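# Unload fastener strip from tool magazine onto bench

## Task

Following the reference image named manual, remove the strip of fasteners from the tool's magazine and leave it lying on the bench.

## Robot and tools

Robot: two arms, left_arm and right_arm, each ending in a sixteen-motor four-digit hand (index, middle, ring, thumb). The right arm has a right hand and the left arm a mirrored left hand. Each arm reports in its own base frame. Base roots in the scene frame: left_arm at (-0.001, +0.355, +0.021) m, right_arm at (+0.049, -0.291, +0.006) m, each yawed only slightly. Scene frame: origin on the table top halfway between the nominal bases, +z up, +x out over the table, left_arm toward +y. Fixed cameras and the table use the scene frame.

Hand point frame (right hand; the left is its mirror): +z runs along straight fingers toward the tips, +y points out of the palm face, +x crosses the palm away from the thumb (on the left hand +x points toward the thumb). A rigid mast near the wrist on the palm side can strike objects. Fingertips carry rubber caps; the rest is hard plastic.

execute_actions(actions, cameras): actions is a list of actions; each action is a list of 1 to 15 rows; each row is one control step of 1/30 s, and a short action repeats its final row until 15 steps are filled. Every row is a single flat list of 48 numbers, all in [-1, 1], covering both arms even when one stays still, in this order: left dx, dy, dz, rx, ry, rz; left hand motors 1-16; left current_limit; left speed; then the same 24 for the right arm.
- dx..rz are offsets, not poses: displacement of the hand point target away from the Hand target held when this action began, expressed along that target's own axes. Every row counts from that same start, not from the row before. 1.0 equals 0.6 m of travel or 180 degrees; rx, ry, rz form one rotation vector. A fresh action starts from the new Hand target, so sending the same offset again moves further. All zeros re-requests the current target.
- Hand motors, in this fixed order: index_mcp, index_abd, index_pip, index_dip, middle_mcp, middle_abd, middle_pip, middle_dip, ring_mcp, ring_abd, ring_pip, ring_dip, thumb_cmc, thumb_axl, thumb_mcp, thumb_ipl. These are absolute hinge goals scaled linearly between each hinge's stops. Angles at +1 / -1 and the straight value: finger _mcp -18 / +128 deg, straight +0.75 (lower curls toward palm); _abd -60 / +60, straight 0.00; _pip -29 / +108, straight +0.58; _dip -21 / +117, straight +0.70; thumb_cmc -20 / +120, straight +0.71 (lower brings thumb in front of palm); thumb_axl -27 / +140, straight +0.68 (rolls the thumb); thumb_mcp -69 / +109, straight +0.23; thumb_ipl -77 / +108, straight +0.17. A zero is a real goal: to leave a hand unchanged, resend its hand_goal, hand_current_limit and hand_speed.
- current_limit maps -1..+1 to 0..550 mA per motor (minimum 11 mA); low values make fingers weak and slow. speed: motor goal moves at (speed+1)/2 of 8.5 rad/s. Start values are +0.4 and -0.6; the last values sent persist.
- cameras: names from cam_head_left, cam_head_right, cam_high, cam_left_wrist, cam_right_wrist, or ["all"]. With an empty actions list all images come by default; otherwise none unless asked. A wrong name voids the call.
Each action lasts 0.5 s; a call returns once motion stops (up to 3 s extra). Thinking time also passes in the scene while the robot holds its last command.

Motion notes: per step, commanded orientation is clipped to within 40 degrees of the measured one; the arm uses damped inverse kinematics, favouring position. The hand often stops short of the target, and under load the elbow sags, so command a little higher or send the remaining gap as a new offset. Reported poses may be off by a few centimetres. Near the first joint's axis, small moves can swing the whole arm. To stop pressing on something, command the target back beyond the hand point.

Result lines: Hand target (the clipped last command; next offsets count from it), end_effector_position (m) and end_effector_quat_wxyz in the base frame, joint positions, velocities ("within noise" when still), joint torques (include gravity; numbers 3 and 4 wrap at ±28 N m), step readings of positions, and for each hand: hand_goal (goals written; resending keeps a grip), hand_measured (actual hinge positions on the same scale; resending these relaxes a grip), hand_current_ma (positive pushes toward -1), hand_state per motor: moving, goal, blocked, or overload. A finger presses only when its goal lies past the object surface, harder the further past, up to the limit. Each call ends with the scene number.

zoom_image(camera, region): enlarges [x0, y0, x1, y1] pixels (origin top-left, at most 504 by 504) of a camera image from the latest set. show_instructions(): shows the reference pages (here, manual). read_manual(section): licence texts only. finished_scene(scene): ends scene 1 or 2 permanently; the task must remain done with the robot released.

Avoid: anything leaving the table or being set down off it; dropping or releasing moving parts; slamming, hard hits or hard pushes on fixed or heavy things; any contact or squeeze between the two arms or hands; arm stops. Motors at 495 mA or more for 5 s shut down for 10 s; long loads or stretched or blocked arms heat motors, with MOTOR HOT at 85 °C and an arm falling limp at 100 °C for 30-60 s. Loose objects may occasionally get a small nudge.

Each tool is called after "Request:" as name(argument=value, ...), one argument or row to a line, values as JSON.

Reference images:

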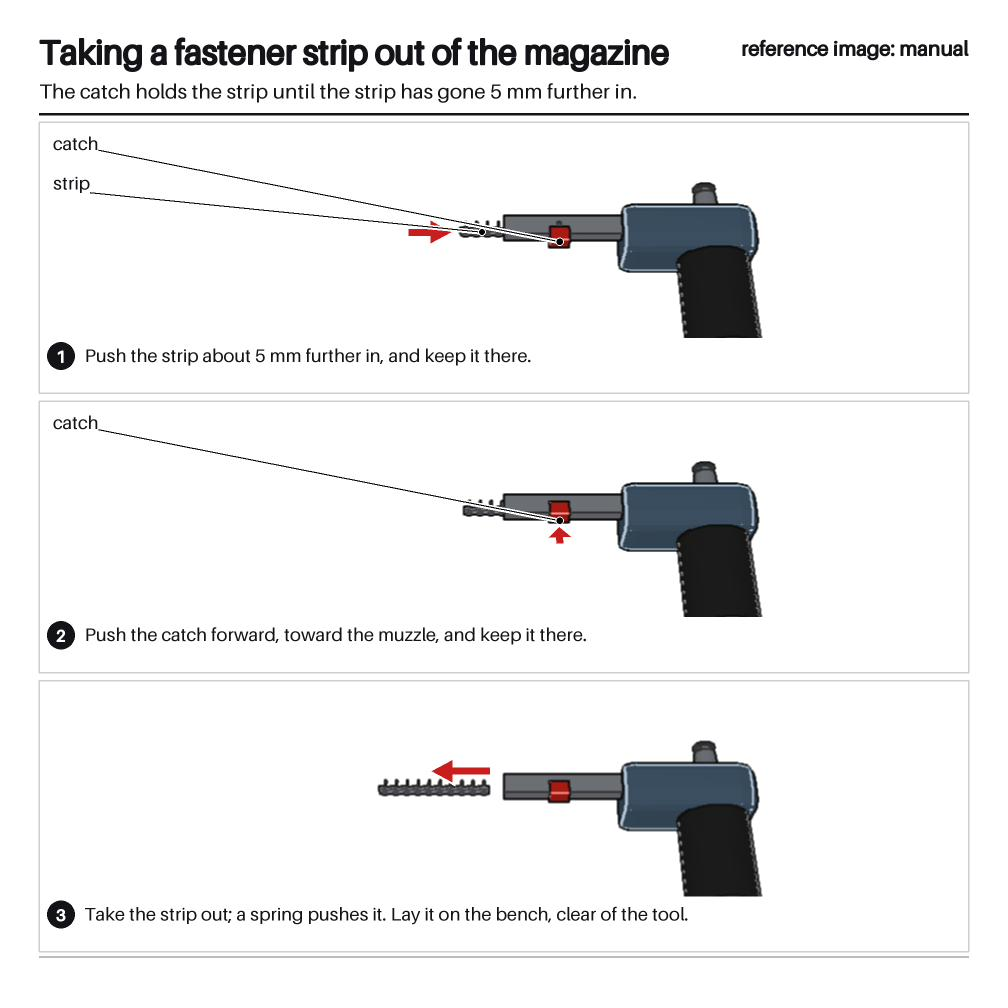

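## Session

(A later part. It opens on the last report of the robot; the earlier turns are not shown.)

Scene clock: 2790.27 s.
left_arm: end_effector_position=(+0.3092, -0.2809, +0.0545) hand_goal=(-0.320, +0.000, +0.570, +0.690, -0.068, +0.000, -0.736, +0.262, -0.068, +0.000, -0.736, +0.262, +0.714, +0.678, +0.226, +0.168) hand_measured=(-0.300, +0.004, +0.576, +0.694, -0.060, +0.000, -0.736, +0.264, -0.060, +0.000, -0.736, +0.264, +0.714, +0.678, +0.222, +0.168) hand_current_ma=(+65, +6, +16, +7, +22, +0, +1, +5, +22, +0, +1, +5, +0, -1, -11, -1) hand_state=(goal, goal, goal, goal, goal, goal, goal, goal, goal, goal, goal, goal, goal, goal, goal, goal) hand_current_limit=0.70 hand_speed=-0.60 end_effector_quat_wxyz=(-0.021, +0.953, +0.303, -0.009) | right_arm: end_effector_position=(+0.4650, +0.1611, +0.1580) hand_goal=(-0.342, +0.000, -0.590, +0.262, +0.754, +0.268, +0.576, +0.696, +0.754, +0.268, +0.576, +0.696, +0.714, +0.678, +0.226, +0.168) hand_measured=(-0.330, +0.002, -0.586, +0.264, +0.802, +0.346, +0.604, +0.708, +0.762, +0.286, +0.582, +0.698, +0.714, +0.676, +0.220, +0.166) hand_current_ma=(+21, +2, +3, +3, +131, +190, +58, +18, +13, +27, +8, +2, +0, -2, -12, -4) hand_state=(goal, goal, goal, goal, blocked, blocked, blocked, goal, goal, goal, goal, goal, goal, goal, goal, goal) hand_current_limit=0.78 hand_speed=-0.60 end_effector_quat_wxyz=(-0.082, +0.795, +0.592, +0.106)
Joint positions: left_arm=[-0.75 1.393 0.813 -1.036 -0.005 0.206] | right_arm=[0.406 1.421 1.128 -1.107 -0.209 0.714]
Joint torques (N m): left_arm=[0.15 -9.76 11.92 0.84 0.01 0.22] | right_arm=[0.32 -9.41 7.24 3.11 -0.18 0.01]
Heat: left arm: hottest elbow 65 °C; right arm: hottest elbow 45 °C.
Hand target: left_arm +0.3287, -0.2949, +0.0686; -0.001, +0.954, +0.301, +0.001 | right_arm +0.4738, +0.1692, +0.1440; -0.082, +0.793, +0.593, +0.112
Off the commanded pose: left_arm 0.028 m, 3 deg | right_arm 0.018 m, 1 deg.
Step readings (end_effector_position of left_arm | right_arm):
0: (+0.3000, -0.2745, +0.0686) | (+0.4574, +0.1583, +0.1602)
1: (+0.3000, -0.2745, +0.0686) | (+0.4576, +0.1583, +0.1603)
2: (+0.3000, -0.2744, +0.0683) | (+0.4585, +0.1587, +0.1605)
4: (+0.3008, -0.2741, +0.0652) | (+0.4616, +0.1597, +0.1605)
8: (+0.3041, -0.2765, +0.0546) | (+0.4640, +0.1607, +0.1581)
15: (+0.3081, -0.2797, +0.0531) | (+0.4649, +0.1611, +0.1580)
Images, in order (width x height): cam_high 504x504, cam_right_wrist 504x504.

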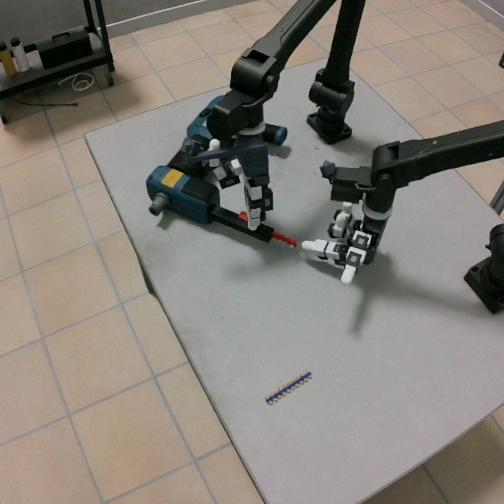

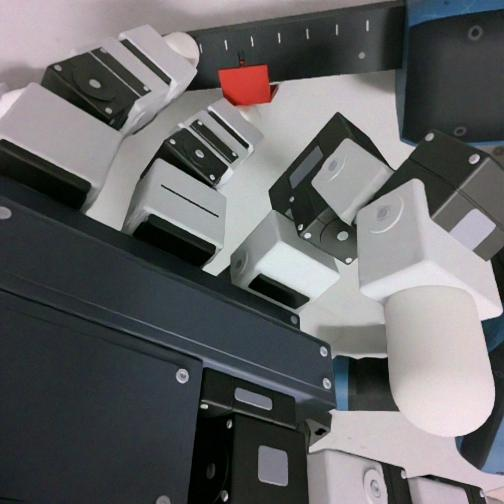

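Request:
execute_actions(
  actions=[
    [[0.008,0.02,0.0,0,0,0,-0.33,0,0.56,0.69,-0.068,0,-0.737,0.261,-0.068,0,-0.737,0.261,0.714,0.678,0.226,0.168,0.78,-0.6,-0.012,-0.012,0.02,0,0,0,-0.342,0,-0.591,0.261,0.754,0.267,0.576,0.696,0.754,0.267,0.576,0.696,0.714,0.678,0.226,0.168,0.78,-0.6]],
    [[0.0,0.025,-0.008,-0.01,0,0,-0.335,0,0.56,0.69,-0.068,0,-0.737,0.261,-0.068,0,-0.737,0.261,0.714,0.678,0.226,0.168,0.78,-0.6,0,0,0.01,0,0,0,-0.342,0,-0.591,0.261,0.754,0.267,0.576,0.696,0.754,0.267,0.576,0.696,0.714,0.678,0.226,0.168,0.78,-0.6]],
  ],
  cameras=["cam_high"],
)

Request:
zoom_image(
  camera="cam_high",
  region=[240, 190, 340, 270],
)

Scene clock: 2807.10 s.
left_arm: end_effector_position=(+0.3200, -0.2881, +0.0530) hand_goal=(-0.334, +0.000, +0.560, +0.690, -0.068, +0.000, -0.736, +0.262, -0.068, +0.000, -0.736, +0.262, +0.714, +0.678, +0.226, +0.168) hand_measured=(-0.312, +0.002, +0.566, +0.692, -0.060, +0.000, -0.736, +0.264, -0.060, +0.000, -0.736, +0.264, +0.714, +0.678, +0.222, +0.168) hand_current_ma=(+71, +5, +12, +3, +22, +0, +1, +5, +22, +0, +1, +5, +0, -1, -11, -1) hand_state=(blocked, goal, goal, goal, goal, goal, goal, goal, goal, goal, goal, goal, goal, goal, goal, goal) hand_current_limit=0.78 hand_speed=-0.60 end_effector_quat_wxyz=(-0.022, +0.952, +0.304, -0.011) | right_arm: end_effector_position=(+0.4628, +0.1598, +0.1565) hand_goal=(-0.342, +0.000, -0.590, +0.262, +0.754, +0.268, +0.576, +0.696, +0.754, +0.268, +0.576, +0.696, +0.714, +0.678, +0.226, +0.168) hand_measured=(-0.330, +0.002, -0.586, +0.264, +0.812, +0.360, +0.610, +0.710, +0.768, +0.304, +0.588, +0.702, +0.714, +0.676, +0.220, +0.166) hand_current_ma=(+21, +2, +3, +3, +168, +244, +74, +23, +27, +65, +18, +6, +0, -2, -12, -4) hand_state=(goal, goal, goal, goal, blocked, blocked, blocked, goal, goal, blocked, goal, goal, goal, goal, goal, goal) hand_current_limit=0.78 hand_speed=-0.60 end_effector_quat_wxyz=(-0.078, +0.794, +0.590, +0.124)
Joint positions: left_arm=[-0.743 1.43 0.847 -1.036 -0.002 0.21] | right_arm=[0.406 1.396 1.089 -1.055 -0.209 0.722]
Joint torques (N m): left_arm=[-0.5 -9.99 13.42 1.59 0.2 0.19] | right_arm=[0.73 -7.36 6.11 3.43 -0.11 0.02]
Heat: left arm: hottest elbow 65 °C; right arm: hottest elbow 43 °C.
Hand target: left_arm +0.3482, -0.3143, +0.0733; +0.014, +0.954, +0.301, +0.006 | right_arm +0.4665, +0.1694, +0.1247; -0.082, +0.793, +0.593, +0.112
Off the commanded pose: left_arm 0.043 m, 5 deg | right_arm 0.033 m, 1 deg.
Step readings (end_effector_position of left_arm | right_arm):
0: (+0.3092, -0.2809, +0.0545) | (+0.4650, +0.1611, +0.1580)
1: (+0.3092, -0.2809, +0.0545) | (+0.4649, +0.1611, +0.1579)
2: (+0.3094, -0.2811, +0.0546) | (+0.4648, +0.1610, +0.1570)
4: (+0.3116, -0.2824, +0.0551) | (+0.4645, +0.1608, +0.1571)
8: (+0.3181, -0.2870, +0.0566) | (+0.4629, +0.1600, +0.1571)
15: (+0.3198, -0.2873, +0.0557) | (+0.4626, +0.1598, +0.1570)
16: (+0.3199, -0.2874, +0.0558) | (+0.4625, +0.1598, +0.1571)
17: (+0.3200, -0.2876, +0.0558) | (+0.4625, +0.1598, +0.1568)
19: (+0.3201, -0.2880, +0.0553) | (+0.4626, +0.1598, +0.1566)
23: (+0.3200, -0.2881, +0.0533) | (+0.4626, +0.1597, +0.1565)
30: (+0.3200, -0.2881, +0.0530) | (+0.4628, +0.1597, +0.1565)
Images, in order (width x height): cam_high 504x504.

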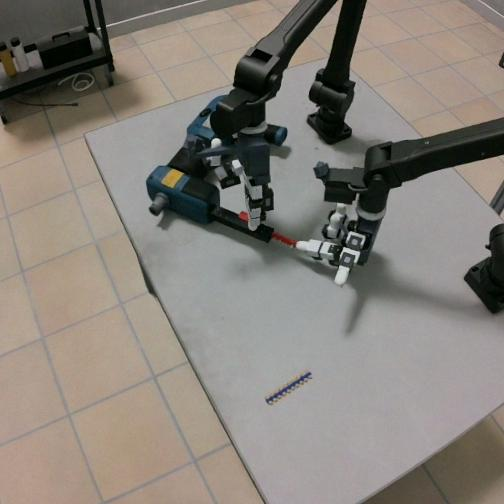

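Scaled by 5.040 from the camera's 504x504 image, which has a finer 720x720 frame.

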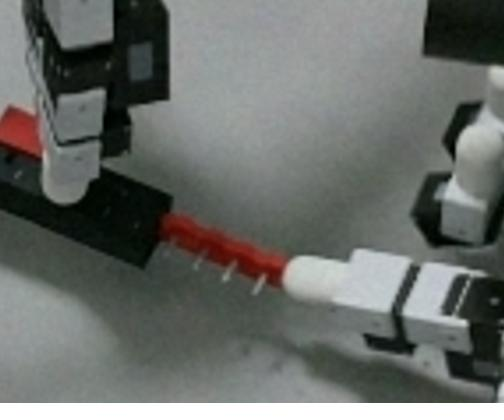

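Request:
execute_actions(
  actions=[
    [[0.002,0.04,-0.014,-0.01,0,0,-0.345,0,0.555,0.69,-0.068,0,-0.737,0.261,-0.068,0,-0.737,0.261,0.714,0.678,0.226,0.168,0.78,-0.6,-0.008,-0.008,0.03,0,0,0,-0.342,0,-0.591,0.261,0.754,0.267,0.576,0.696,0.754,0.267,0.576,0.696,0.714,0.678,0.226,0.168,0.78,-0.6]],
    [[0.0,0.035,-0.01,-0.01,0,0,-0.35,0,0.555,0.69,-0.068,0,-0.737,0.261,-0.068,0,-0.737,0.261,0.714,0.678,0.226,0.168,0.78,-0.6,0,0,0.01,0,0,0,-0.342,0,-0.591,0.261,0.754,0.267,0.576,0.696,0.754,0.267,0.576,0.696,0.714,0.678,0.226,0.168,0.78,-0.6]],
  ],
  cameras=["cam_high"],
)

Request:
zoom_image(
  camera="cam_high",
  region=[240, 190, 340, 270],
)

Scene clock: 2819.20 s.
left_arm: end_effector_position=(+0.3289, -0.2905, +0.0476) hand_goal=(-0.350, +0.000, +0.556, +0.690, -0.068, +0.000, -0.736, +0.262, -0.068, +0.000, -0.736, +0.262, +0.714, +0.678, +0.226, +0.168) hand_measured=(-0.308, +0.024, +0.574, +0.696, -0.060, +0.000, -0.736, +0.264, -0.060, +0.000, -0.736, +0.264, +0.714, +0.678, +0.222, +0.168) hand_current_ma=(+159, +64, +56, +14, +22, +0, +1, +5, +22, +0, +1, +5, +0, -1, -11, -1) hand_state=(blocked, blocked, goal, goal, goal, goal, goal, goal, goal, goal, goal, goal, goal, goal, goal, goal) hand_current_limit=0.78 hand_speed=-0.60 end_effector_quat_wxyz=(-0.026, +0.943, +0.330, -0.015) | right_arm: end_effector_position=(+0.4640, +0.1618, +0.1509) hand_goal=(-0.342, +0.000, -0.590, +0.262, +0.754, +0.268, +0.576, +0.696, +0.754, +0.268, +0.576, +0.696, +0.714, +0.678, +0.226, +0.168) hand_measured=(-0.330, +0.002, -0.586, +0.264, +0.820, +0.370, +0.614, +0.712, +0.764, +0.320, +0.590, +0.704, +0.714, +0.676, +0.220, +0.166) hand_current_ma=(+21, +2, +3, +3, +203, +277, +89, +27, +15, +111, +21, +10, +0, -2, -12, -4) hand_state=(goal, goal, goal, goal, blocked, blocked, blocked, goal, goal, blocked, goal, goal, goal, goal, goal, goal) hand_current_limit=0.78 hand_speed=-0.60 end_effector_quat_wxyz=(-0.073, +0.793, +0.588, +0.146)
Joint positions: left_arm=[-0.743 1.467 0.872 -1.036 0.002 0.155] | right_arm=[0.411 1.382 1.046 -0.979 -0.207 0.732]
Joint torques (N m): left_arm=[-2.08 -10.87 17.7 2.25 0.46 0.53] | right_arm=[1.03 -5.6 5.46 2.93 -0.1 -0.03]
Heat: left arm: hottest elbow 66 °C; right arm: hottest elbow 42 °C.
Hand target: left_arm +0.3745, -0.3500, +0.0897; +0.044, +0.953, +0.300, +0.015 | right_arm +0.4625, +0.1726, +0.1004; -0.082, +0.793, +0.593, +0.112
Off the commanded pose: left_arm 0.086 m, 9 deg | right_arm 0.052 m, 4 deg.
Step readings (end_effector_position of left_arm | right_arm):
0: (+0.3200, -0.2881, +0.0530) | (+0.4628, +0.1597, +0.1565)
1: (+0.3200, -0.2881, +0.0530) | (+0.4628, +0.1597, +0.1564)
2: (+0.3203, -0.2884, +0.0531) | (+0.4628, +0.1597, +0.1559)
4: (+0.3208, -0.2885, +0.0521) | (+0.4624, +0.1596, +0.1552)
8: (+0.3208, -0.2880, +0.0484) | (+0.4605, +0.1601, +0.1527)
15: (+0.3209, -0.2877, +0.0457) | (+0.4600, +0.1608, +0.1507)
16: (+0.3211, -0.2877, +0.0458) | (+0.4601, +0.1608, +0.1507)
17: (+0.3216, -0.2880, +0.0463) | (+0.4602, +0.1609, +0.1507)
19: (+0.3230, -0.2887, +0.0468) | (+0.4609, +0.1611, +0.1504)
23: (+0.3263, -0.2899, +0.0471) | (+0.4626, +0.1616, +0.1503)
30: (+0.3286, -0.2904, +0.0476) | (+0.4639, +0.1618, +0.1509)
Images, in order (width x height): cam_high 504x504.

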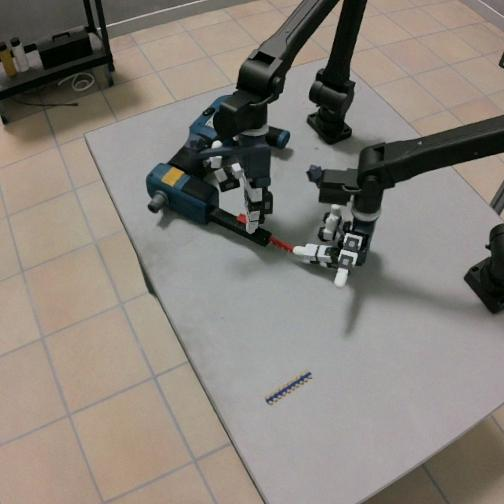

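Scaled by 5.040 from the camera's 504x504 image, which has a finer 720x720 frame.

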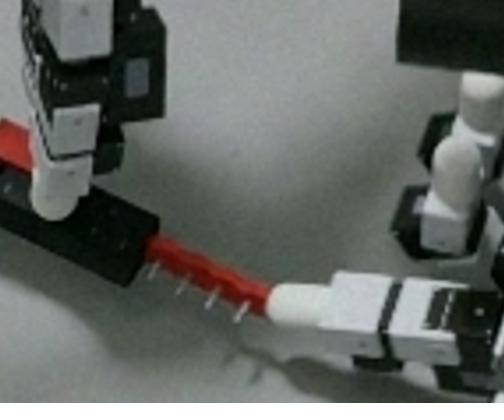

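Request:
execute_actions(
  actions=[
    [[0.018,0.015,-0.018,-0.005,0,0.05,-0.35,0,0.555,0.69,-0.068,0,-0.737,0.261,-0.068,0,-0.737,0.261,0.714,0.678,0.226,0.168,0.78,-0.6,-0.008,-0.006,0.02,0,0,0,-0.342,0,-0.591,0.261,0.754,0.267,0.576,0.696,0.754,0.267,0.576,0.696,0.714,0.678,0.226,0.168,0.78,-0.6]],
  ],
  cameras=["cam_high"],
)

Request:
zoom_image(
  camera="cam_high",
  region=[240, 190, 340, 270],
)

Scene clock: 2833.13 s.
left_arm: end_effector_position=(+0.3404, -0.2850, +0.0521) hand_goal=(-0.350, +0.000, +0.556, +0.690, -0.068, +0.000, -0.736, +0.262, -0.068, +0.000, -0.736, +0.262, +0.714, +0.678, +0.226, +0.168) hand_measured=(-0.254, +0.022, +0.608, +0.718, -0.060, +0.000, -0.736, +0.264, -0.060, +0.000, -0.736, +0.264, +0.714, +0.678, +0.222, +0.168) hand_current_ma=(+414, +60, +191, +93, +22, +0, +1, +5, +22, +0, +1, +5, +0, -1, -11, -1) hand_state=(blocked, blocked, blocked, blocked, goal, goal, goal, goal, goal, goal, goal, goal, goal, goal, goal, goal) hand_current_limit=0.78 hand_speed=-0.60 end_effector_quat_wxyz=(-0.027, +0.962, +0.272, -0.015) | right_arm: end_effector_position=(+0.4633, +0.1641, +0.1443) hand_goal=(-0.342, +0.000, -0.590, +0.262, +0.754, +0.268, +0.576, +0.696, +0.754, +0.268, +0.576, +0.696, +0.714, +0.678, +0.226, +0.168) hand_measured=(-0.330, +0.002, -0.586, +0.264, +0.820, +0.372, +0.614, +0.712, +0.756, +0.328, +0.582, +0.700, +0.714, +0.676, +0.220, +0.166) hand_current_ma=(+21, +2, +3, +3, +203, +281, +89, +27, +2, +136, +7, +3, +0, -2, -12, -4) hand_state=(goal, goal, goal, goal, blocked, blocked, blocked, goal, goal, blocked, goal, goal, goal, goal, goal, goal) hand_current_limit=0.78 hand_speed=-0.60 end_effector_quat_wxyz=(-0.073, +0.790, +0.588, +0.155)
Joint positions: left_arm=[-0.684 1.473 0.893 -1.053 -0.006 0.335] | right_arm=[0.415 1.379 1.019 -0.937 -0.209 0.735]
Joint torques (N m): left_arm=[-2.32 -11.52 18.43 2.37 1 0.78] | right_arm=[1.38 -4.54 4.98 2.69 0.03 -0.02]
Heat: left arm: hottest elbow 76 °C; right arm: hottest elbow 41 °C.
Hand target: left_arm +0.3878, -0.3503, +0.1014; +0.050, +0.973, +0.224, +0.021 | right_arm +0.4587, +0.1723, +0.0875; -0.082, +0.793, +0.593, +0.112
Off the commanded pose: left_arm 0.095 m, 11 deg | right_arm 0.057 m, 5 deg.
Step readings (end_effector_position of left_arm | right_arm):
0: (+0.3289, -0.2905, +0.0476) | (+0.4640, +0.1618, +0.1509)
1: (+0.3289, -0.2904, +0.0476) | (+0.4639, +0.1617, +0.1508)
2: (+0.3292, -0.2903, +0.0477) | (+0.4638, +0.1617, +0.1501)
4: (+0.3307, -0.2891, +0.0483) | (+0.4633, +0.1615, +0.1486)
8: (+0.3367, -0.2861, +0.0507) | (+0.4623, +0.1631, +0.1452)
15: (+0.3421, -0.2842, +0.0528) | (+0.4635, +0.1641, +0.1447)
Images, in order (width x height): cam_high 504x504.

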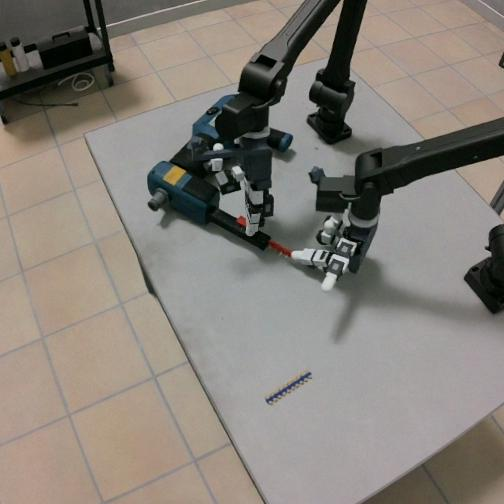

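Scaled by 5.040 from the camera's 504x504 image, which has a finer 720x720 frame.

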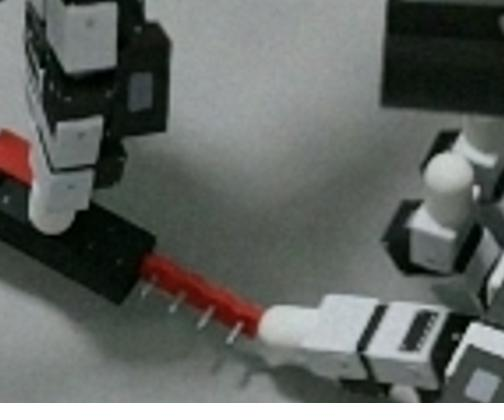

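Request:
execute_actions(
  actions=[
    [[-0.004,0.0,-0.004,0,0,0.02,-0.345,0,0.555,0.69,-0.068,0,-0.737,0.261,-0.068,0,-0.737,0.261,0.714,0.678,0.226,0.168,0.78,-0.6,-0.012,-0.004,0.05,0,0,0,-0.342,0,-0.591,0.261,0.754,0.267,0.576,0.696,0.754,0.3,0.576,0.696,0.714,0.678,0.226,0.168,0.78,-0.6]],
    [[0,0.03,-0.008,0,0,0,-0.345,0,0.555,0.69,-0.068,0,-0.737,0.261,-0.068,0,-0.737,0.261,0.714,0.678,0.226,0.168,0.78,-0.6,0,0,0.01,0,0,0,-0.342,0,-0.591,0.261,0.754,0.267,0.576,0.696,0.754,0.3,0.576,0.696,0.714,0.678,0.226,0.168,0.78,-0.6]],
  ],
  cameras=["cam_high"],
)

Request:
zoom_image(
  camera="cam_high",
  region=[240, 190, 340, 270],
)

Scene clock: 2854.10 s.
left_arm: end_effector_position=(+0.3594, -0.3030, +0.0760) hand_goal=(-0.344, +0.000, +0.556, +0.690, -0.068, +0.000, -0.736, +0.262, -0.068, +0.000, -0.736, +0.262, +0.714, +0.678, +0.226, +0.168) hand_measured=(+0.046, +0.036, +0.624, +0.730, -0.060, +0.000, -0.736, +0.264, -0.060, +0.000, -0.736, +0.264, +0.714, +0.678, +0.222, +0.168) hand_current_ma=(+490, +101, +258, +138, +22, +0, +1, +5, +22, +0, +1, +5, +0, -1, -11, -1) hand_state=(blocked, blocked, blocked, blocked, goal, goal, goal, goal, goal, goal, goal, goal, goal, goal, goal, goal) hand_current_limit=0.78 hand_speed=-0.60 end_effector_quat_wxyz=(-0.013, +0.970, +0.242, -0.006) | right_arm: end_effector_position=(+0.4626, +0.1707, +0.1277) hand_goal=(-0.342, +0.000, -0.590, +0.262, +0.754, +0.268, +0.576, +0.696, +0.754, +0.300, +0.576, +0.696, +0.714, +0.678, +0.226, +0.168) hand_measured=(-0.330, +0.002, -0.586, +0.264, +0.826, +0.380, +0.616, +0.712, +0.750, +0.376, +0.574, +0.694, +0.714, +0.676, +0.220, +0.166) hand_current_ma=(+21, +2, +3, +3, +228, +313, +96, +28, -5, +183, -2, -2, +0, -2, -12, -4) hand_state=(goal, goal, goal, goal, blocked, blocked, blocked, goal, goal, blocked, goal, goal, goal, goal, goal, goal) hand_current_limit=0.78 hand_speed=-0.60 end_effector_quat_wxyz=(-0.073, +0.786, +0.590, +0.172)
Joint positions: left_arm=[-0.675 1.486 0.972 -1.086 -0.007 0.407] | right_arm=[0.427 1.384 0.966 -0.841 -0.214 0.744]
Joint torques (N m): left_arm=[-4.13 -10.52 17.25 2.69 1.33 0.63] | right_arm=[0.85 -1.32 4.49 2.88 0.33 0.01]
Heat: left arm: hottest elbow 83 °C; right arm: hottest elbow 39 °C.
Hand target: left_arm +0.3921, -0.3673, +0.1104; +0.050, +0.980, +0.194, +0.023 | right_arm +0.4573, +0.1759, +0.0509; -0.082, +0.793, +0.593, +0.112
Off the commanded pose: left_arm 0.080 m, 10 deg | right_arm 0.077 m, 7 deg.
Step readings (end_effector_position of left_arm | right_arm):
0: (+0.3401, -0.2851, +0.0519) | (+0.4632, +0.1643, +0.1443)
1: (+0.3401, -0.2852, +0.0519) | (+0.4631, +0.1643, +0.1440)
2: (+0.3399, -0.2853, +0.0519) | (+0.4631, +0.1644, +0.1429)
4: (+0.3399, -0.2856, +0.0518) | (+0.4624, +0.1656, +0.1392)
8: (+0.3424, -0.2898, +0.0544) | (+0.4596, +0.1685, +0.1308)
15: (+0.3463, -0.2925, +0.0584) | (+0.4597, +0.1702, +0.1282)
16: (+0.3464, -0.2924, +0.0584) | (+0.4598, +0.1702, +0.1282)
17: (+0.3465, -0.2926, +0.0587) | (+0.4598, +0.1701, +0.1281)
19: (+0.3476, -0.2935, +0.0604) | (+0.4599, +0.1701, +0.1277)
23: (+0.3518, -0.2970, +0.0662) | (+0.4609, +0.1702, +0.1278)
30: (+0.3580, -0.3019, +0.0742) | (+0.4623, +0.1706, +0.1277)
Images, in order (width x height): cam_high 504x504.

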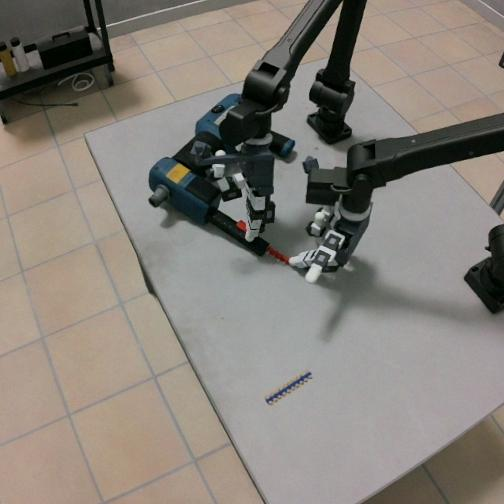

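Scaled by 5.040 from the camera's 504x504 image, which has a finer 720x720 frame.

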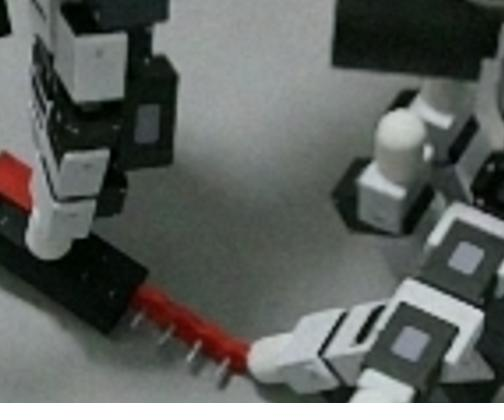

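Request:
execute_actions(
  actions=[
    [[0,-0.12,0.0,0,0,0,-0.315,0,0.577,0.696,-0.068,0,-0.737,0.261,-0.068,0,-0.737,0.261,0.714,0.678,0.226,0.168,0.5,-0.6,0.01,0.0,-0.05,0,0,0,-0.342,0,-0.591,0.261,0.754,0.267,0.576,0.696,0.754,0.267,0.576,0.696,0.714,0.678,0.226,0.168,0.7,-0.6]],
    [[0,-0.12,0.03,0,0,0,-0.315,0,0.577,0.696,-0.068,0,-0.737,0.261,-0.068,0,-0.737,0.261,0.714,0.678,0.226,0.168,0.5,-0.6,0.01,0,-0.03,0,0,0,-0.342,0,-0.591,0.261,0.754,0.267,0.576,0.696,0.754,0.267,0.576,0.696,0.714,0.678,0.226,0.168,0.7,-0.6]],
  ],
  cameras=["cam_high"],
)

Request:
zoom_image(
  camera="cam_high",
  region=[140, 90, 340, 290],
)

Scene clock: 2866.43 s.
left_arm: end_effector_position=(+0.3369, -0.2375, +0.0764) hand_goal=(-0.314, +0.000, +0.578, +0.696, -0.068, +0.000, -0.736, +0.262, -0.068, +0.000, -0.736, +0.262, +0.714, +0.678, +0.226, +0.168) hand_measured=(-0.296, +0.004, +0.584, +0.700, -0.060, +0.000, -0.736, +0.264, -0.060, +0.000, -0.736, +0.264, +0.714, +0.678, +0.222, +0.168) hand_current_ma=(+56, +6, +14, +8, +22, +0, +1, +5, +22, +0, +1, +5, +0, -1, -11, -1) hand_state=(goal, goal, goal, goal, goal, goal, goal, goal, goal, goal, goal, goal, goal, goal, goal, goal) hand_current_limit=0.50 hand_speed=-0.60 end_effector_quat_wxyz=(+0.044, +0.979, +0.198, +0.018) | right_arm: end_effector_position=(+0.4612, +0.1699, +0.1380) hand_goal=(-0.342, +0.000, -0.590, +0.262, +0.754, +0.268, +0.576, +0.696, +0.754, +0.268, +0.576, +0.696, +0.714, +0.678, +0.226, +0.168) hand_measured=(-0.330, +0.002, -0.586, +0.264, +0.808, +0.346, +0.610, +0.712, +0.728, +0.354, +0.556, +0.684, +0.714, +0.676, +0.220, +0.166) hand_current_ma=(+21, +2, +3, +3, +152, +195, +73, +28, -58, +216, -37, -18, +0, -2, -12, -4) hand_state=(goal, goal, goal, goal, blocked, blocked, blocked, goal, blocked, blocked, blocked, goal, goal, goal, goal, goal) hand_current_limit=0.70 hand_speed=-0.60 end_effector_quat_wxyz=(-0.075, +0.789, +0.590, +0.154)
Joint positions: left_arm=[-0.512 1.29 0.743 -0.939 0.044 0.659] | right_arm=[0.428 1.387 1.01 -0.92 -0.21 0.744]
Joint torques (N m): left_arm=[-0.21 -9.82 8.38 1.24 0.25 0.24] | right_arm=[0.44 -5.89 7.39 0.59 0.13 -0.04]
Heat: left arm: hottest elbow 87 °C; right arm: hottest elbow 39 °C. Fold the left arm in close to its base, or ease its load, before you think long.
Hand target: left_arm +0.3389, -0.2364, +0.0773; +0.050, +0.980, +0.194, +0.023 | right_arm +0.4567, +0.1743, +0.1002; -0.082, +0.793, +0.593, +0.112
Off the commanded pose: left_arm 0.002 m, 1 deg | right_arm 0.038 m, 5 deg.
MOTOR HOT: joint 3 (elbow) of the left arm reports 87 °C; the controller stops that arm at 100 °C. To cool a motor, set the load down, stop pushing, or move to a pose that needs little force.
Step readings (end_effector_position of left_arm | right_arm):
0: (+0.3594, -0.3030, +0.0760) | (+0.4626, +0.1707, +0.1277)
1: (+0.3594, -0.3031, +0.0760) | (+0.4626, +0.1707, +0.1277)
2: (+0.3593, -0.3032, +0.0763) | (+0.4625, +0.1707, +0.1277)
4: (+0.3600, -0.3028, +0.0790) | (+0.4620, +0.1705, +0.1280)
8: (+0.3620, -0.3003, +0.0917) | (+0.4614, +0.1707, +0.1290)
15: (+0.3668, -0.3052, +0.1117) | (+0.4610, +0.1705, +0.1292)
16: (+0.3661, -0.3051, +0.1110) | (+0.4608, +0.1704, +0.1293)
17: (+0.3660, -0.3028, +0.1093) | (+0.4608, +0.1704, +0.1299)
19: (+0.3583, -0.2912, +0.1008) | (+0.4601, +0.1703, +0.1312)
23: (+0.3384, -0.2502, +0.0768) | (+0.4612, +0.1702, +0.1366)
30: (+0.3374, -0.2355, +0.0736) | (+0.4612, +0.1699, +0.1380)
Images, in order (width x height): cam_high 504x504.

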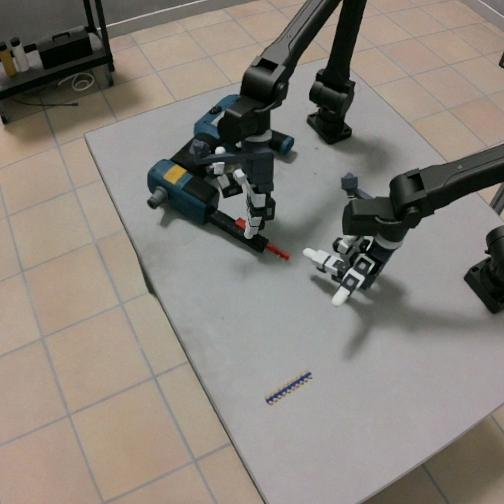

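Scaled by 2.520 from the camera's 504x504 image, which has a finer 720x720 frame.

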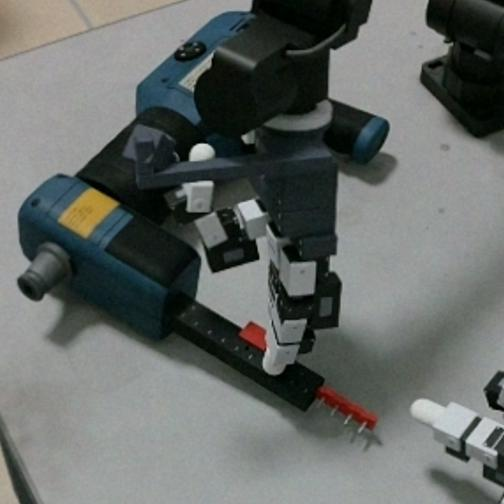

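Request:
zoom_image(
  camera="cam_high",
  region=[220, 200, 340, 296],
)

Request:
execute_actions(
  actions=[],
  cameras=["cam_high","cam_right_wrist","cam_head_right","cam_left_wrist"],
)

Request:
zoom_image(
  camera="cam_head_right",
  region=[200, 200, 340, 340],
)

Scaled by 4.200 from the camera's 504x504 image, which has a finer 720x720 frame.

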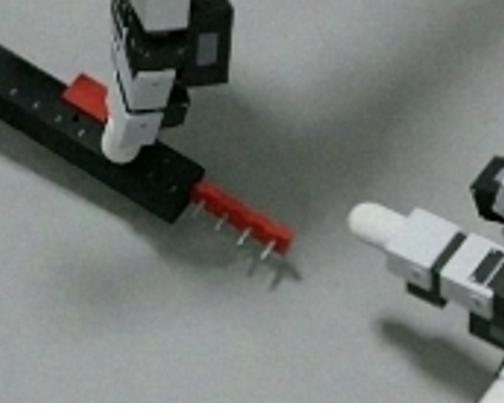

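Scene clock: 2906.80 s.
left_arm: end_effector_position=(+0.3368, -0.2376, +0.0764) hand_goal=(-0.314, +0.000, +0.578, +0.696, -0.068, +0.000, -0.736, +0.262, -0.068, +0.000, -0.736, +0.262, +0.714, +0.678, +0.226, +0.168) hand_measured=(-0.296, +0.004, +0.584, +0.700, -0.060, +0.000, -0.736, +0.264, -0.060, +0.000, -0.736, +0.264, +0.714, +0.678, +0.222, +0.168) hand_current_ma=(+56, +6, +14, +8, +22, +0, +1, +5, +22, +0, +1, +5, +0, -1, -11, -1) hand_state=(goal, goal, goal, goal, goal, goal, goal, goal, goal, goal, goal, goal, goal, goal, goal, goal) hand_current_limit=0.50 hand_speed=-0.60 end_effector_quat_wxyz=(+0.044, +0.979, +0.197, +0.018) | right_arm: end_effector_position=(+0.4612, +0.1699, +0.1380) hand_goal=(-0.342, +0.000, -0.590, +0.262, +0.754, +0.268, +0.576, +0.696, +0.754, +0.268, +0.576, +0.696, +0.714, +0.678, +0.226, +0.168) hand_measured=(-0.330, +0.002, -0.586, +0.264, +0.808, +0.346, +0.610, +0.712, +0.728, +0.354, +0.556, +0.684, +0.714, +0.676, +0.220, +0.166) hand_current_ma=(+21, +2, +3, +3, +152, +195, +73, +28, -58, +216, -37, -18, +0, -2, -12, -4) hand_state=(goal, goal, goal, goal, blocked, blocked, blocked, goal, blocked, blocked, blocked, goal, goal, goal, goal, goal) hand_current_limit=0.70 hand_speed=-0.60 end_effector_quat_wxyz=(-0.075, +0.789, +0.590, +0.154)
Joint positions: left_arm=[-0.512 1.29 0.743 -0.939 0.044 0.659] | right_arm=[0.428 1.387 1.01 -0.92 -0.21 0.744]
Joint velocities: within noise
Joint torques (N m): left_arm=[0.03 -9.93 8.32 1.2 0.25 0.21] | right_arm=[1.08 -6.12 7.35 0.72 0.13 0.01]
Heat: left arm: hottest elbow 75 °C; right arm: hottest elbow 39 °C.
Hand target: left_arm +0.3389, -0.2364, +0.0773; +0.050, +0.980, +0.194, +0.023 | right_arm +0.4567, +0.1743, +0.1002; -0.082, +0.793, +0.593, +0.112
Off the commanded pose: left_arm 0.002 m, 1 deg | right_arm 0.038 m, 5 deg.
MOTOR HOT: cleared for the motors of the left arm.
Images, in order (width x height): cam_head_right 504x504, cam_high 504x504, cam_left_wrist 504x504, cam_right_wrist 504x504.

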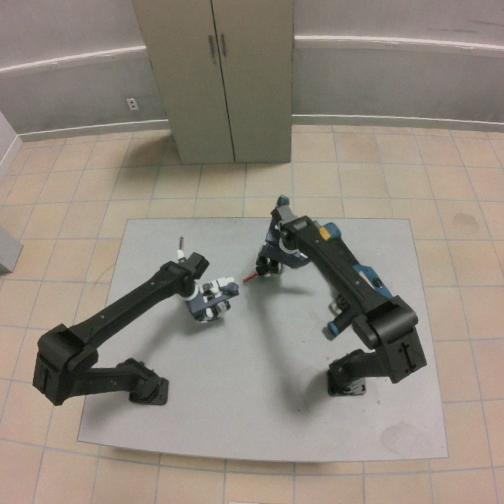

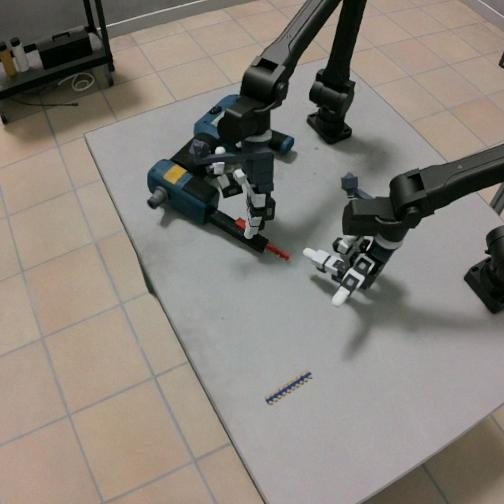

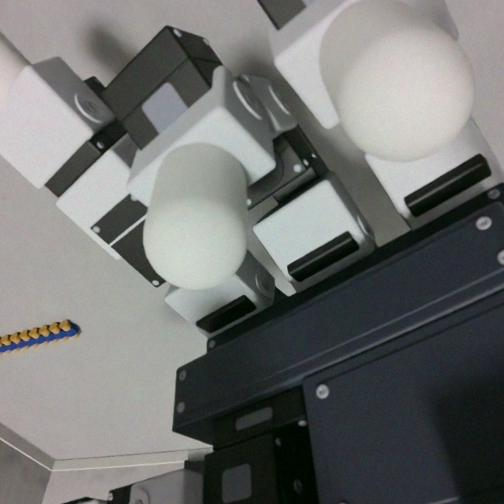

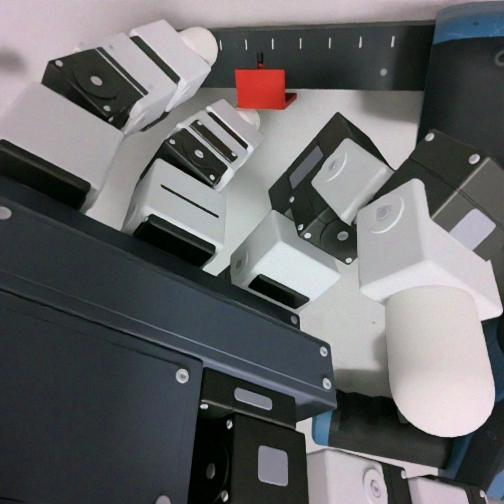

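Scaled by 3.600 from the camera's 504x504 image, which has a finer 720x720 frame.

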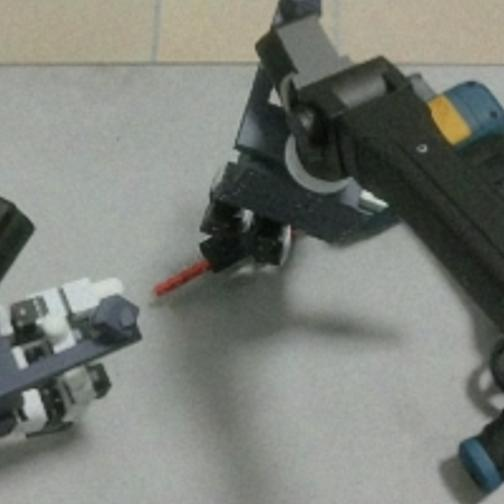

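Request:
execute_actions(
  actions=[
    [[0.034,0.03,0.012,0.0,0,-0.006,-0.34,0,0.56,0.69,-0.068,0,-0.737,0.261,-0.068,0,-0.737,0.261,0.714,0.678,0.226,0.168,0.6,-0.6,-0.01,0.0,0.04,0,0,0,-0.342,0,-0.591,0.261,0.754,0.267,0.576,0.696,0.754,0.267,0.576,0.696,0.714,0.678,0.226,0.168,0.78,-0.6]],
  ],
  cameras=["cam_high","cam_right_wrist"],
)

Request:
zoom_image(
  camera="cam_high",
  region=[240, 210, 340, 290],
)

Scene clock: 2928.63 s.
left_arm: end_effector_position=(+0.3408, -0.2368, +0.0560) hand_goal=(-0.340, +0.000, +0.560, +0.690, -0.068, +0.000, -0.736, +0.262, -0.068, +0.000, -0.736, +0.262, +0.714, +0.678, +0.226, +0.168) hand_measured=(-0.320, +0.004, +0.566, +0.694, -0.060, +0.000, -0.736, +0.264, -0.060, +0.000, -0.736, +0.264, +0.714, +0.678, +0.222, +0.168) hand_current_ma=(+68, +6, +17, +9, +22, +0, +1, +5, +22, +0, +1, +5, +0, -1, -11, -1) hand_state=(blocked, goal, goal, goal, goal, goal, goal, goal, goal, goal, goal, goal, goal, goal, goal, goal) hand_current_limit=0.60 hand_speed=-0.60 end_effector_quat_wxyz=(+0.032, +0.979, +0.201, +0.002) | right_arm: end_effector_position=(+0.4607, +0.1721, +0.1300) hand_goal=(-0.342, +0.000, -0.590, +0.262, +0.754, +0.268, +0.576, +0.696, +0.754, +0.268, +0.576, +0.696, +0.714, +0.678, +0.226, +0.168) hand_measured=(-0.330, +0.002, -0.586, +0.264, +0.808, +0.346, +0.610, +0.712, +0.728, +0.354, +0.556, +0.684, +0.714, +0.676, +0.220, +0.166) hand_current_ma=(+21, +2, +3, +3, +155, +195, +73, +28, -56, +216, -37, -18, +0, -2, -12, -4) hand_state=(goal, goal, goal, goal, blocked, blocked, blocked, goal, blocked, blocked, blocked, goal, goal, goal, goal, goal) hand_current_limit=0.78 hand_speed=-0.60 end_effector_quat_wxyz=(-0.076, +0.788, +0.591, +0.154)
Joint positions: left_arm=[-0.505 1.353 0.749 -0.921 0.046 0.659] | right_arm=[0.432 1.395 0.996 -0.896 -0.212 0.744]
Joint torques (N m): left_arm=[0.09 -9.47 12.04 1.18 0.23 0.16] | right_arm=[0.62 -4.54 5.39 2.4 0.2 0.01]
Heat: left arm: hottest elbow 72 °C; right arm: hottest elbow 39 °C.
Hand target: left_arm +0.3649, -0.2458, +0.0725; +0.050, +0.978, +0.203, +0.022 | right_arm +0.4571, +0.1750, +0.0757; -0.082, +0.793, +0.593, +0.112
Off the commanded pose: left_arm 0.031 m, 3 deg | right_arm 0.055 m, 5 deg.
Step readings (end_effector_position of left_arm | right_arm):
0: (+0.3368, -0.2376, +0.0764) | (+0.4612, +0.1699, +0.1380)
1: (+0.3368, -0.2376, +0.0764) | (+0.4612, +0.1699, +0.1380)
2: (+0.3371, -0.2378, +0.0764) | (+0.4612, +0.1699, +0.1380)
4: (+0.3386, -0.2377, +0.0740) | (+0.4617, +0.1701, +0.1382)
8: (+0.3394, -0.2365, +0.0610) | (+0.4611, +0.1704, +0.1354)
15: (+0.3390, -0.2357, +0.0542) | (+0.4607, +0.1721, +0.1302)
Images, in order (width x height): cam_high 504x504, cam_right_wrist 504x504.

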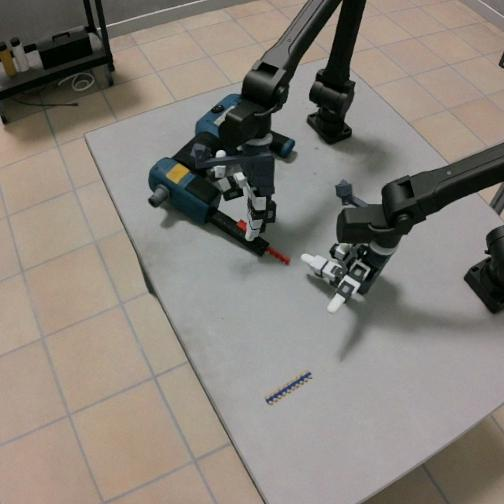

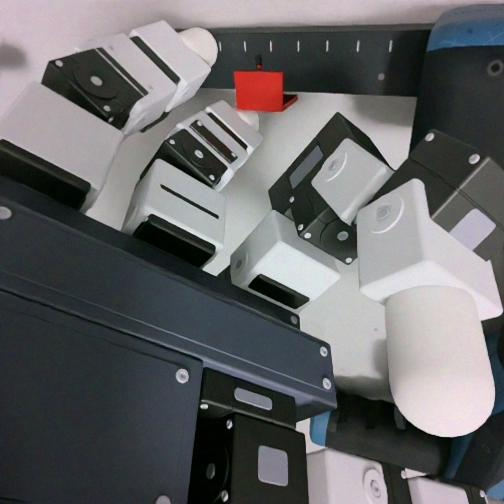

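Scaled by 5.040 from the camera's 504x504 image, which has a finer 720x720 frame.

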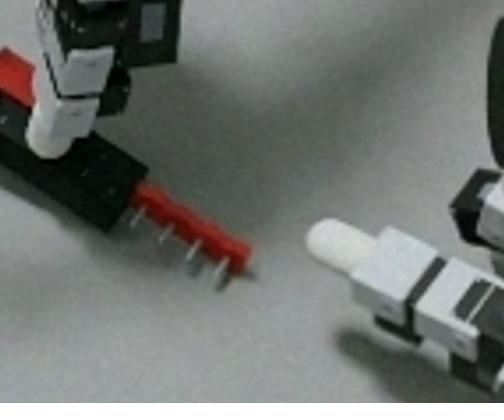

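Request:
execute_actions(
  actions=[
    [[0.03,0.0,-0.006,0.0,0,0,-0.34,0,0.56,0.69,-0.068,0,-0.737,0.261,-0.068,0,-0.737,0.261,0.714,0.678,0.226,0.168,0.6,-0.6,0,0.0,0.0,0,0,0,-0.342,0,-0.591,0.261,0.754,0.267,0.576,0.696,0.754,0.267,0.576,0.696,0.714,0.678,0.226,0.168,0.78,-0.6]],
  ],
  cameras=["cam_high"],
)

Request:
zoom_image(
  camera="cam_high",
  region=[240, 210, 340, 290],
)

Scene clock: 2938.33 s.
left_arm: end_effector_position=(+0.3627, -0.2301, +0.0641) hand_goal=(-0.340, +0.000, +0.560, +0.690, -0.068, +0.000, -0.736, +0.262, -0.068, +0.000, -0.736, +0.262, +0.714, +0.678, +0.226, +0.168) hand_measured=(-0.320, +0.002, +0.566, +0.694, -0.060, +0.000, -0.736, +0.264, -0.060, +0.000, -0.736, +0.264, +0.714, +0.678, +0.222, +0.168) hand_current_ma=(+68, +5, +17, +9, +22, +0, +1, +5, +22, +0, +1, +5, +0, -1, -11, -1) hand_state=(blocked, goal, goal, goal, goal, goal, goal, goal, goal, goal, goal, goal, goal, goal, goal, goal) hand_current_limit=0.60 hand_speed=-0.60 end_effector_quat_wxyz=(+0.039, +0.977, +0.208, +0.010) | right_arm: end_effector_position=(+0.4607, +0.1721, +0.1300) hand_goal=(-0.342, +0.000, -0.590, +0.262, +0.754, +0.268, +0.576, +0.696, +0.754, +0.268, +0.576, +0.696, +0.714, +0.678, +0.226, +0.168) hand_measured=(-0.330, +0.002, -0.586, +0.264, +0.808, +0.346, +0.610, +0.712, +0.728, +0.354, +0.556, +0.684, +0.714, +0.676, +0.220, +0.166) hand_current_ma=(+21, +2, +3, +3, +155, +195, +73, +28, -56, +216, -37, -18, +0, -2, -12, -4) hand_state=(goal, goal, goal, goal, blocked, blocked, blocked, goal, blocked, blocked, blocked, goal, goal, goal, goal, goal) hand_current_limit=0.78 hand_speed=-0.60 end_effector_quat_wxyz=(-0.076, +0.788, +0.591, +0.154)
Joint positions: left_arm=[-0.459 1.371 0.785 -0.921 0.049 0.69] | right_arm=[0.432 1.395 0.996 -0.896 -0.212 0.744]
Joint torques (N m): left_arm=[-0.32 -9.17 12.08 0.73 0.26 0.24] | right_arm=[0.03 -4.19 5.44 2.43 0.21 -0.02]
Heat: left arm: hottest elbow 72 °C; right arm: hottest elbow 39 °C.
Hand target: left_arm +0.3811, -0.2383, +0.0764; +0.050, +0.978, +0.203, +0.022 | right_arm +0.4571, +0.1750, +0.0757; -0.082, +0.793, +0.593, +0.112
Off the commanded pose: left_arm 0.024 m, 2 deg | right_arm 0.055 m, 5 deg.
Step readings (end_effector_position of left_arm | right_arm):
0: (+0.3408, -0.2368, +0.0560) | (+0.4607, +0.1721, +0.1300)
1: (+0.3409, -0.2366, +0.0560) | (+0.4607, +0.1721, +0.1300)
2: (+0.3419, -0.2358, +0.0562) | (+0.4607, +0.1721, +0.1300)
4: (+0.3450, -0.2348, +0.0578) | (+0.4607, +0.1721, +0.1300)
8: (+0.3575, -0.2309, +0.0629) | (+0.4607, +0.1721, +0.1300)
15: (+0.3631, -0.2300, +0.0652) | (+0.4607, +0.1721, +0.1300)
Images, in order (width x height): cam_high 504x504.

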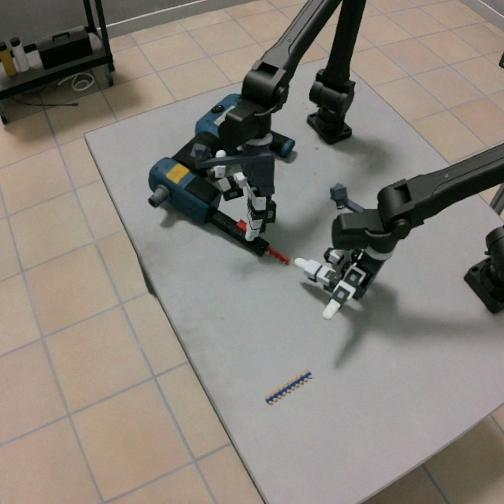

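Scaled by 5.040 from the camera's 504x504 image, which has a finer 720x720 frame.

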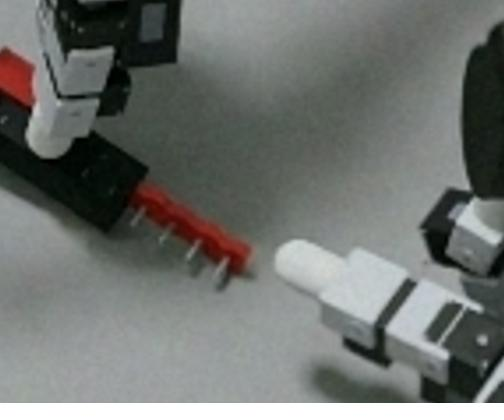

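Request:
execute_actions(
  actions=[
    [[0.0,0.026,0.014,0.0,0,0.005,-0.34,0,0.56,0.69,-0.068,0,-0.737,0.261,-0.068,0,-0.737,0.261,0.714,0.678,0.226,0.168,0.78,-0.6,0,0.0,0.01,0,0,0,-0.342,0,-0.591,0.261,0.754,0.267,0.576,0.696,0.754,0.267,0.576,0.696,0.714,0.678,0.226,0.168,0.78,-0.6]],
  ],
  cameras=["cam_high"],
)

Request:
zoom_image(
  camera="cam_high",
  region=[240, 210, 340, 290],
)

Scene clock: 2956.23 s.
left_arm: end_effector_position=(+0.3680, -0.2374, +0.0551) hand_goal=(-0.340, +0.000, +0.560, +0.690, -0.068, +0.000, -0.736, +0.262, -0.068, +0.000, -0.736, +0.262, +0.714, +0.678, +0.226, +0.168) hand_measured=(-0.320, +0.002, +0.566, +0.694, -0.060, +0.000, -0.736, +0.264, -0.060, +0.000, -0.736, +0.264, +0.714, +0.678, +0.222, +0.168) hand_current_ma=(+68, +5, +17, +9, +22, +0, +1, +5, +22, +0, +1, +5, +0, -1, -11, -1) hand_state=(blocked, goal, goal, goal, goal, goal, goal, goal, goal, goal, goal, goal, goal, goal, goal, goal) hand_current_limit=0.78 hand_speed=-0.60 end_effector_quat_wxyz=(+0.035, +0.978, +0.204, +0.004) | right_arm: end_effector_position=(+0.4606, +0.1725, +0.1288) hand_goal=(-0.342, +0.000, -0.590, +0.262, +0.754, +0.268, +0.576, +0.696, +0.754, +0.268, +0.576, +0.696, +0.714, +0.678, +0.226, +0.168) hand_measured=(-0.330, +0.002, -0.586, +0.264, +0.812, +0.346, +0.610, +0.712, +0.730, +0.354, +0.556, +0.684, +0.714, +0.676, +0.220, +0.166) hand_current_ma=(+21, +2, +3, +3, +165, +195, +73, +28, -51, +221, -37, -18, +0, -2, -12, -4) hand_state=(goal, goal, goal, goal, blocked, blocked, blocked, goal, blocked, blocked, blocked, goal, goal, goal, goal, goal) hand_current_limit=0.78 hand_speed=-0.60 end_effector_quat_wxyz=(-0.076, +0.788, +0.591, +0.156)
Joint positions: left_arm=[-0.469 1.416 0.806 -0.912 0.049 0.69] | right_arm=[0.433 1.396 0.992 -0.889 -0.212 0.746]
Joint torques (N m): left_arm=[-1.61 -9.93 12.25 1.11 0.17 0.14] | right_arm=[0.79 -4.37 5.09 2.8 0.24 0]
Heat: left arm: hottest elbow 71 °C; right arm: hottest elbow 39 °C.
Hand target: left_arm +0.3879, -0.2532, +0.0697; +0.049, +0.979, +0.196, +0.022 | right_arm +0.4574, +0.1767, +0.0698; -0.082, +0.793, +0.593, +0.112
Off the commanded pose: left_arm 0.029 m, 3 deg | right_arm 0.059 m, 5 deg.
Step readings (end_effector_position of left_arm | right_arm):
0: (+0.3627, -0.2301, +0.0641) | (+0.4607, +0.1721, +0.1300)
1: (+0.3627, -0.2301, +0.0641) | (+0.4607, +0.1721, +0.1300)
2: (+0.3629, -0.2303, +0.0640) | (+0.4609, +0.1722, +0.1301)
4: (+0.3644, -0.2310, +0.0622) | (+0.4607, +0.1723, +0.1295)
8: (+0.3682, -0.2349, +0.0573) | (+0.4606, +0.1725, +0.1287)
15: (+0.3681, -0.2372, +0.0551) | (+0.4606, +0.1725, +0.1288)
Images, in order (width x height): cam_high 504x504.

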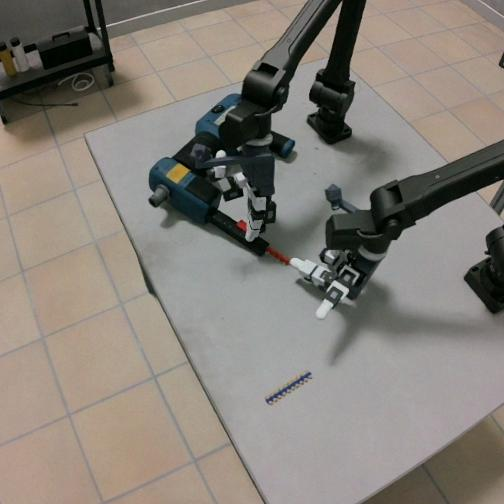

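Scaled by 5.040 from the camera's 504x504 image, which has a finer 720x720 frame.

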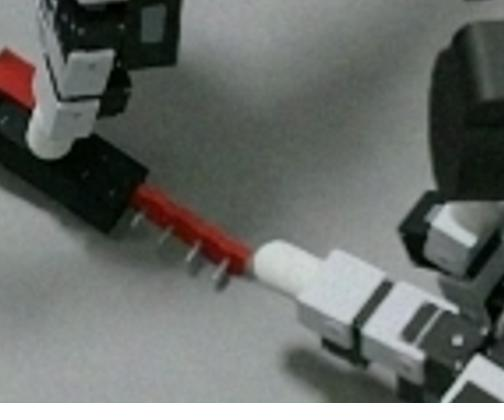

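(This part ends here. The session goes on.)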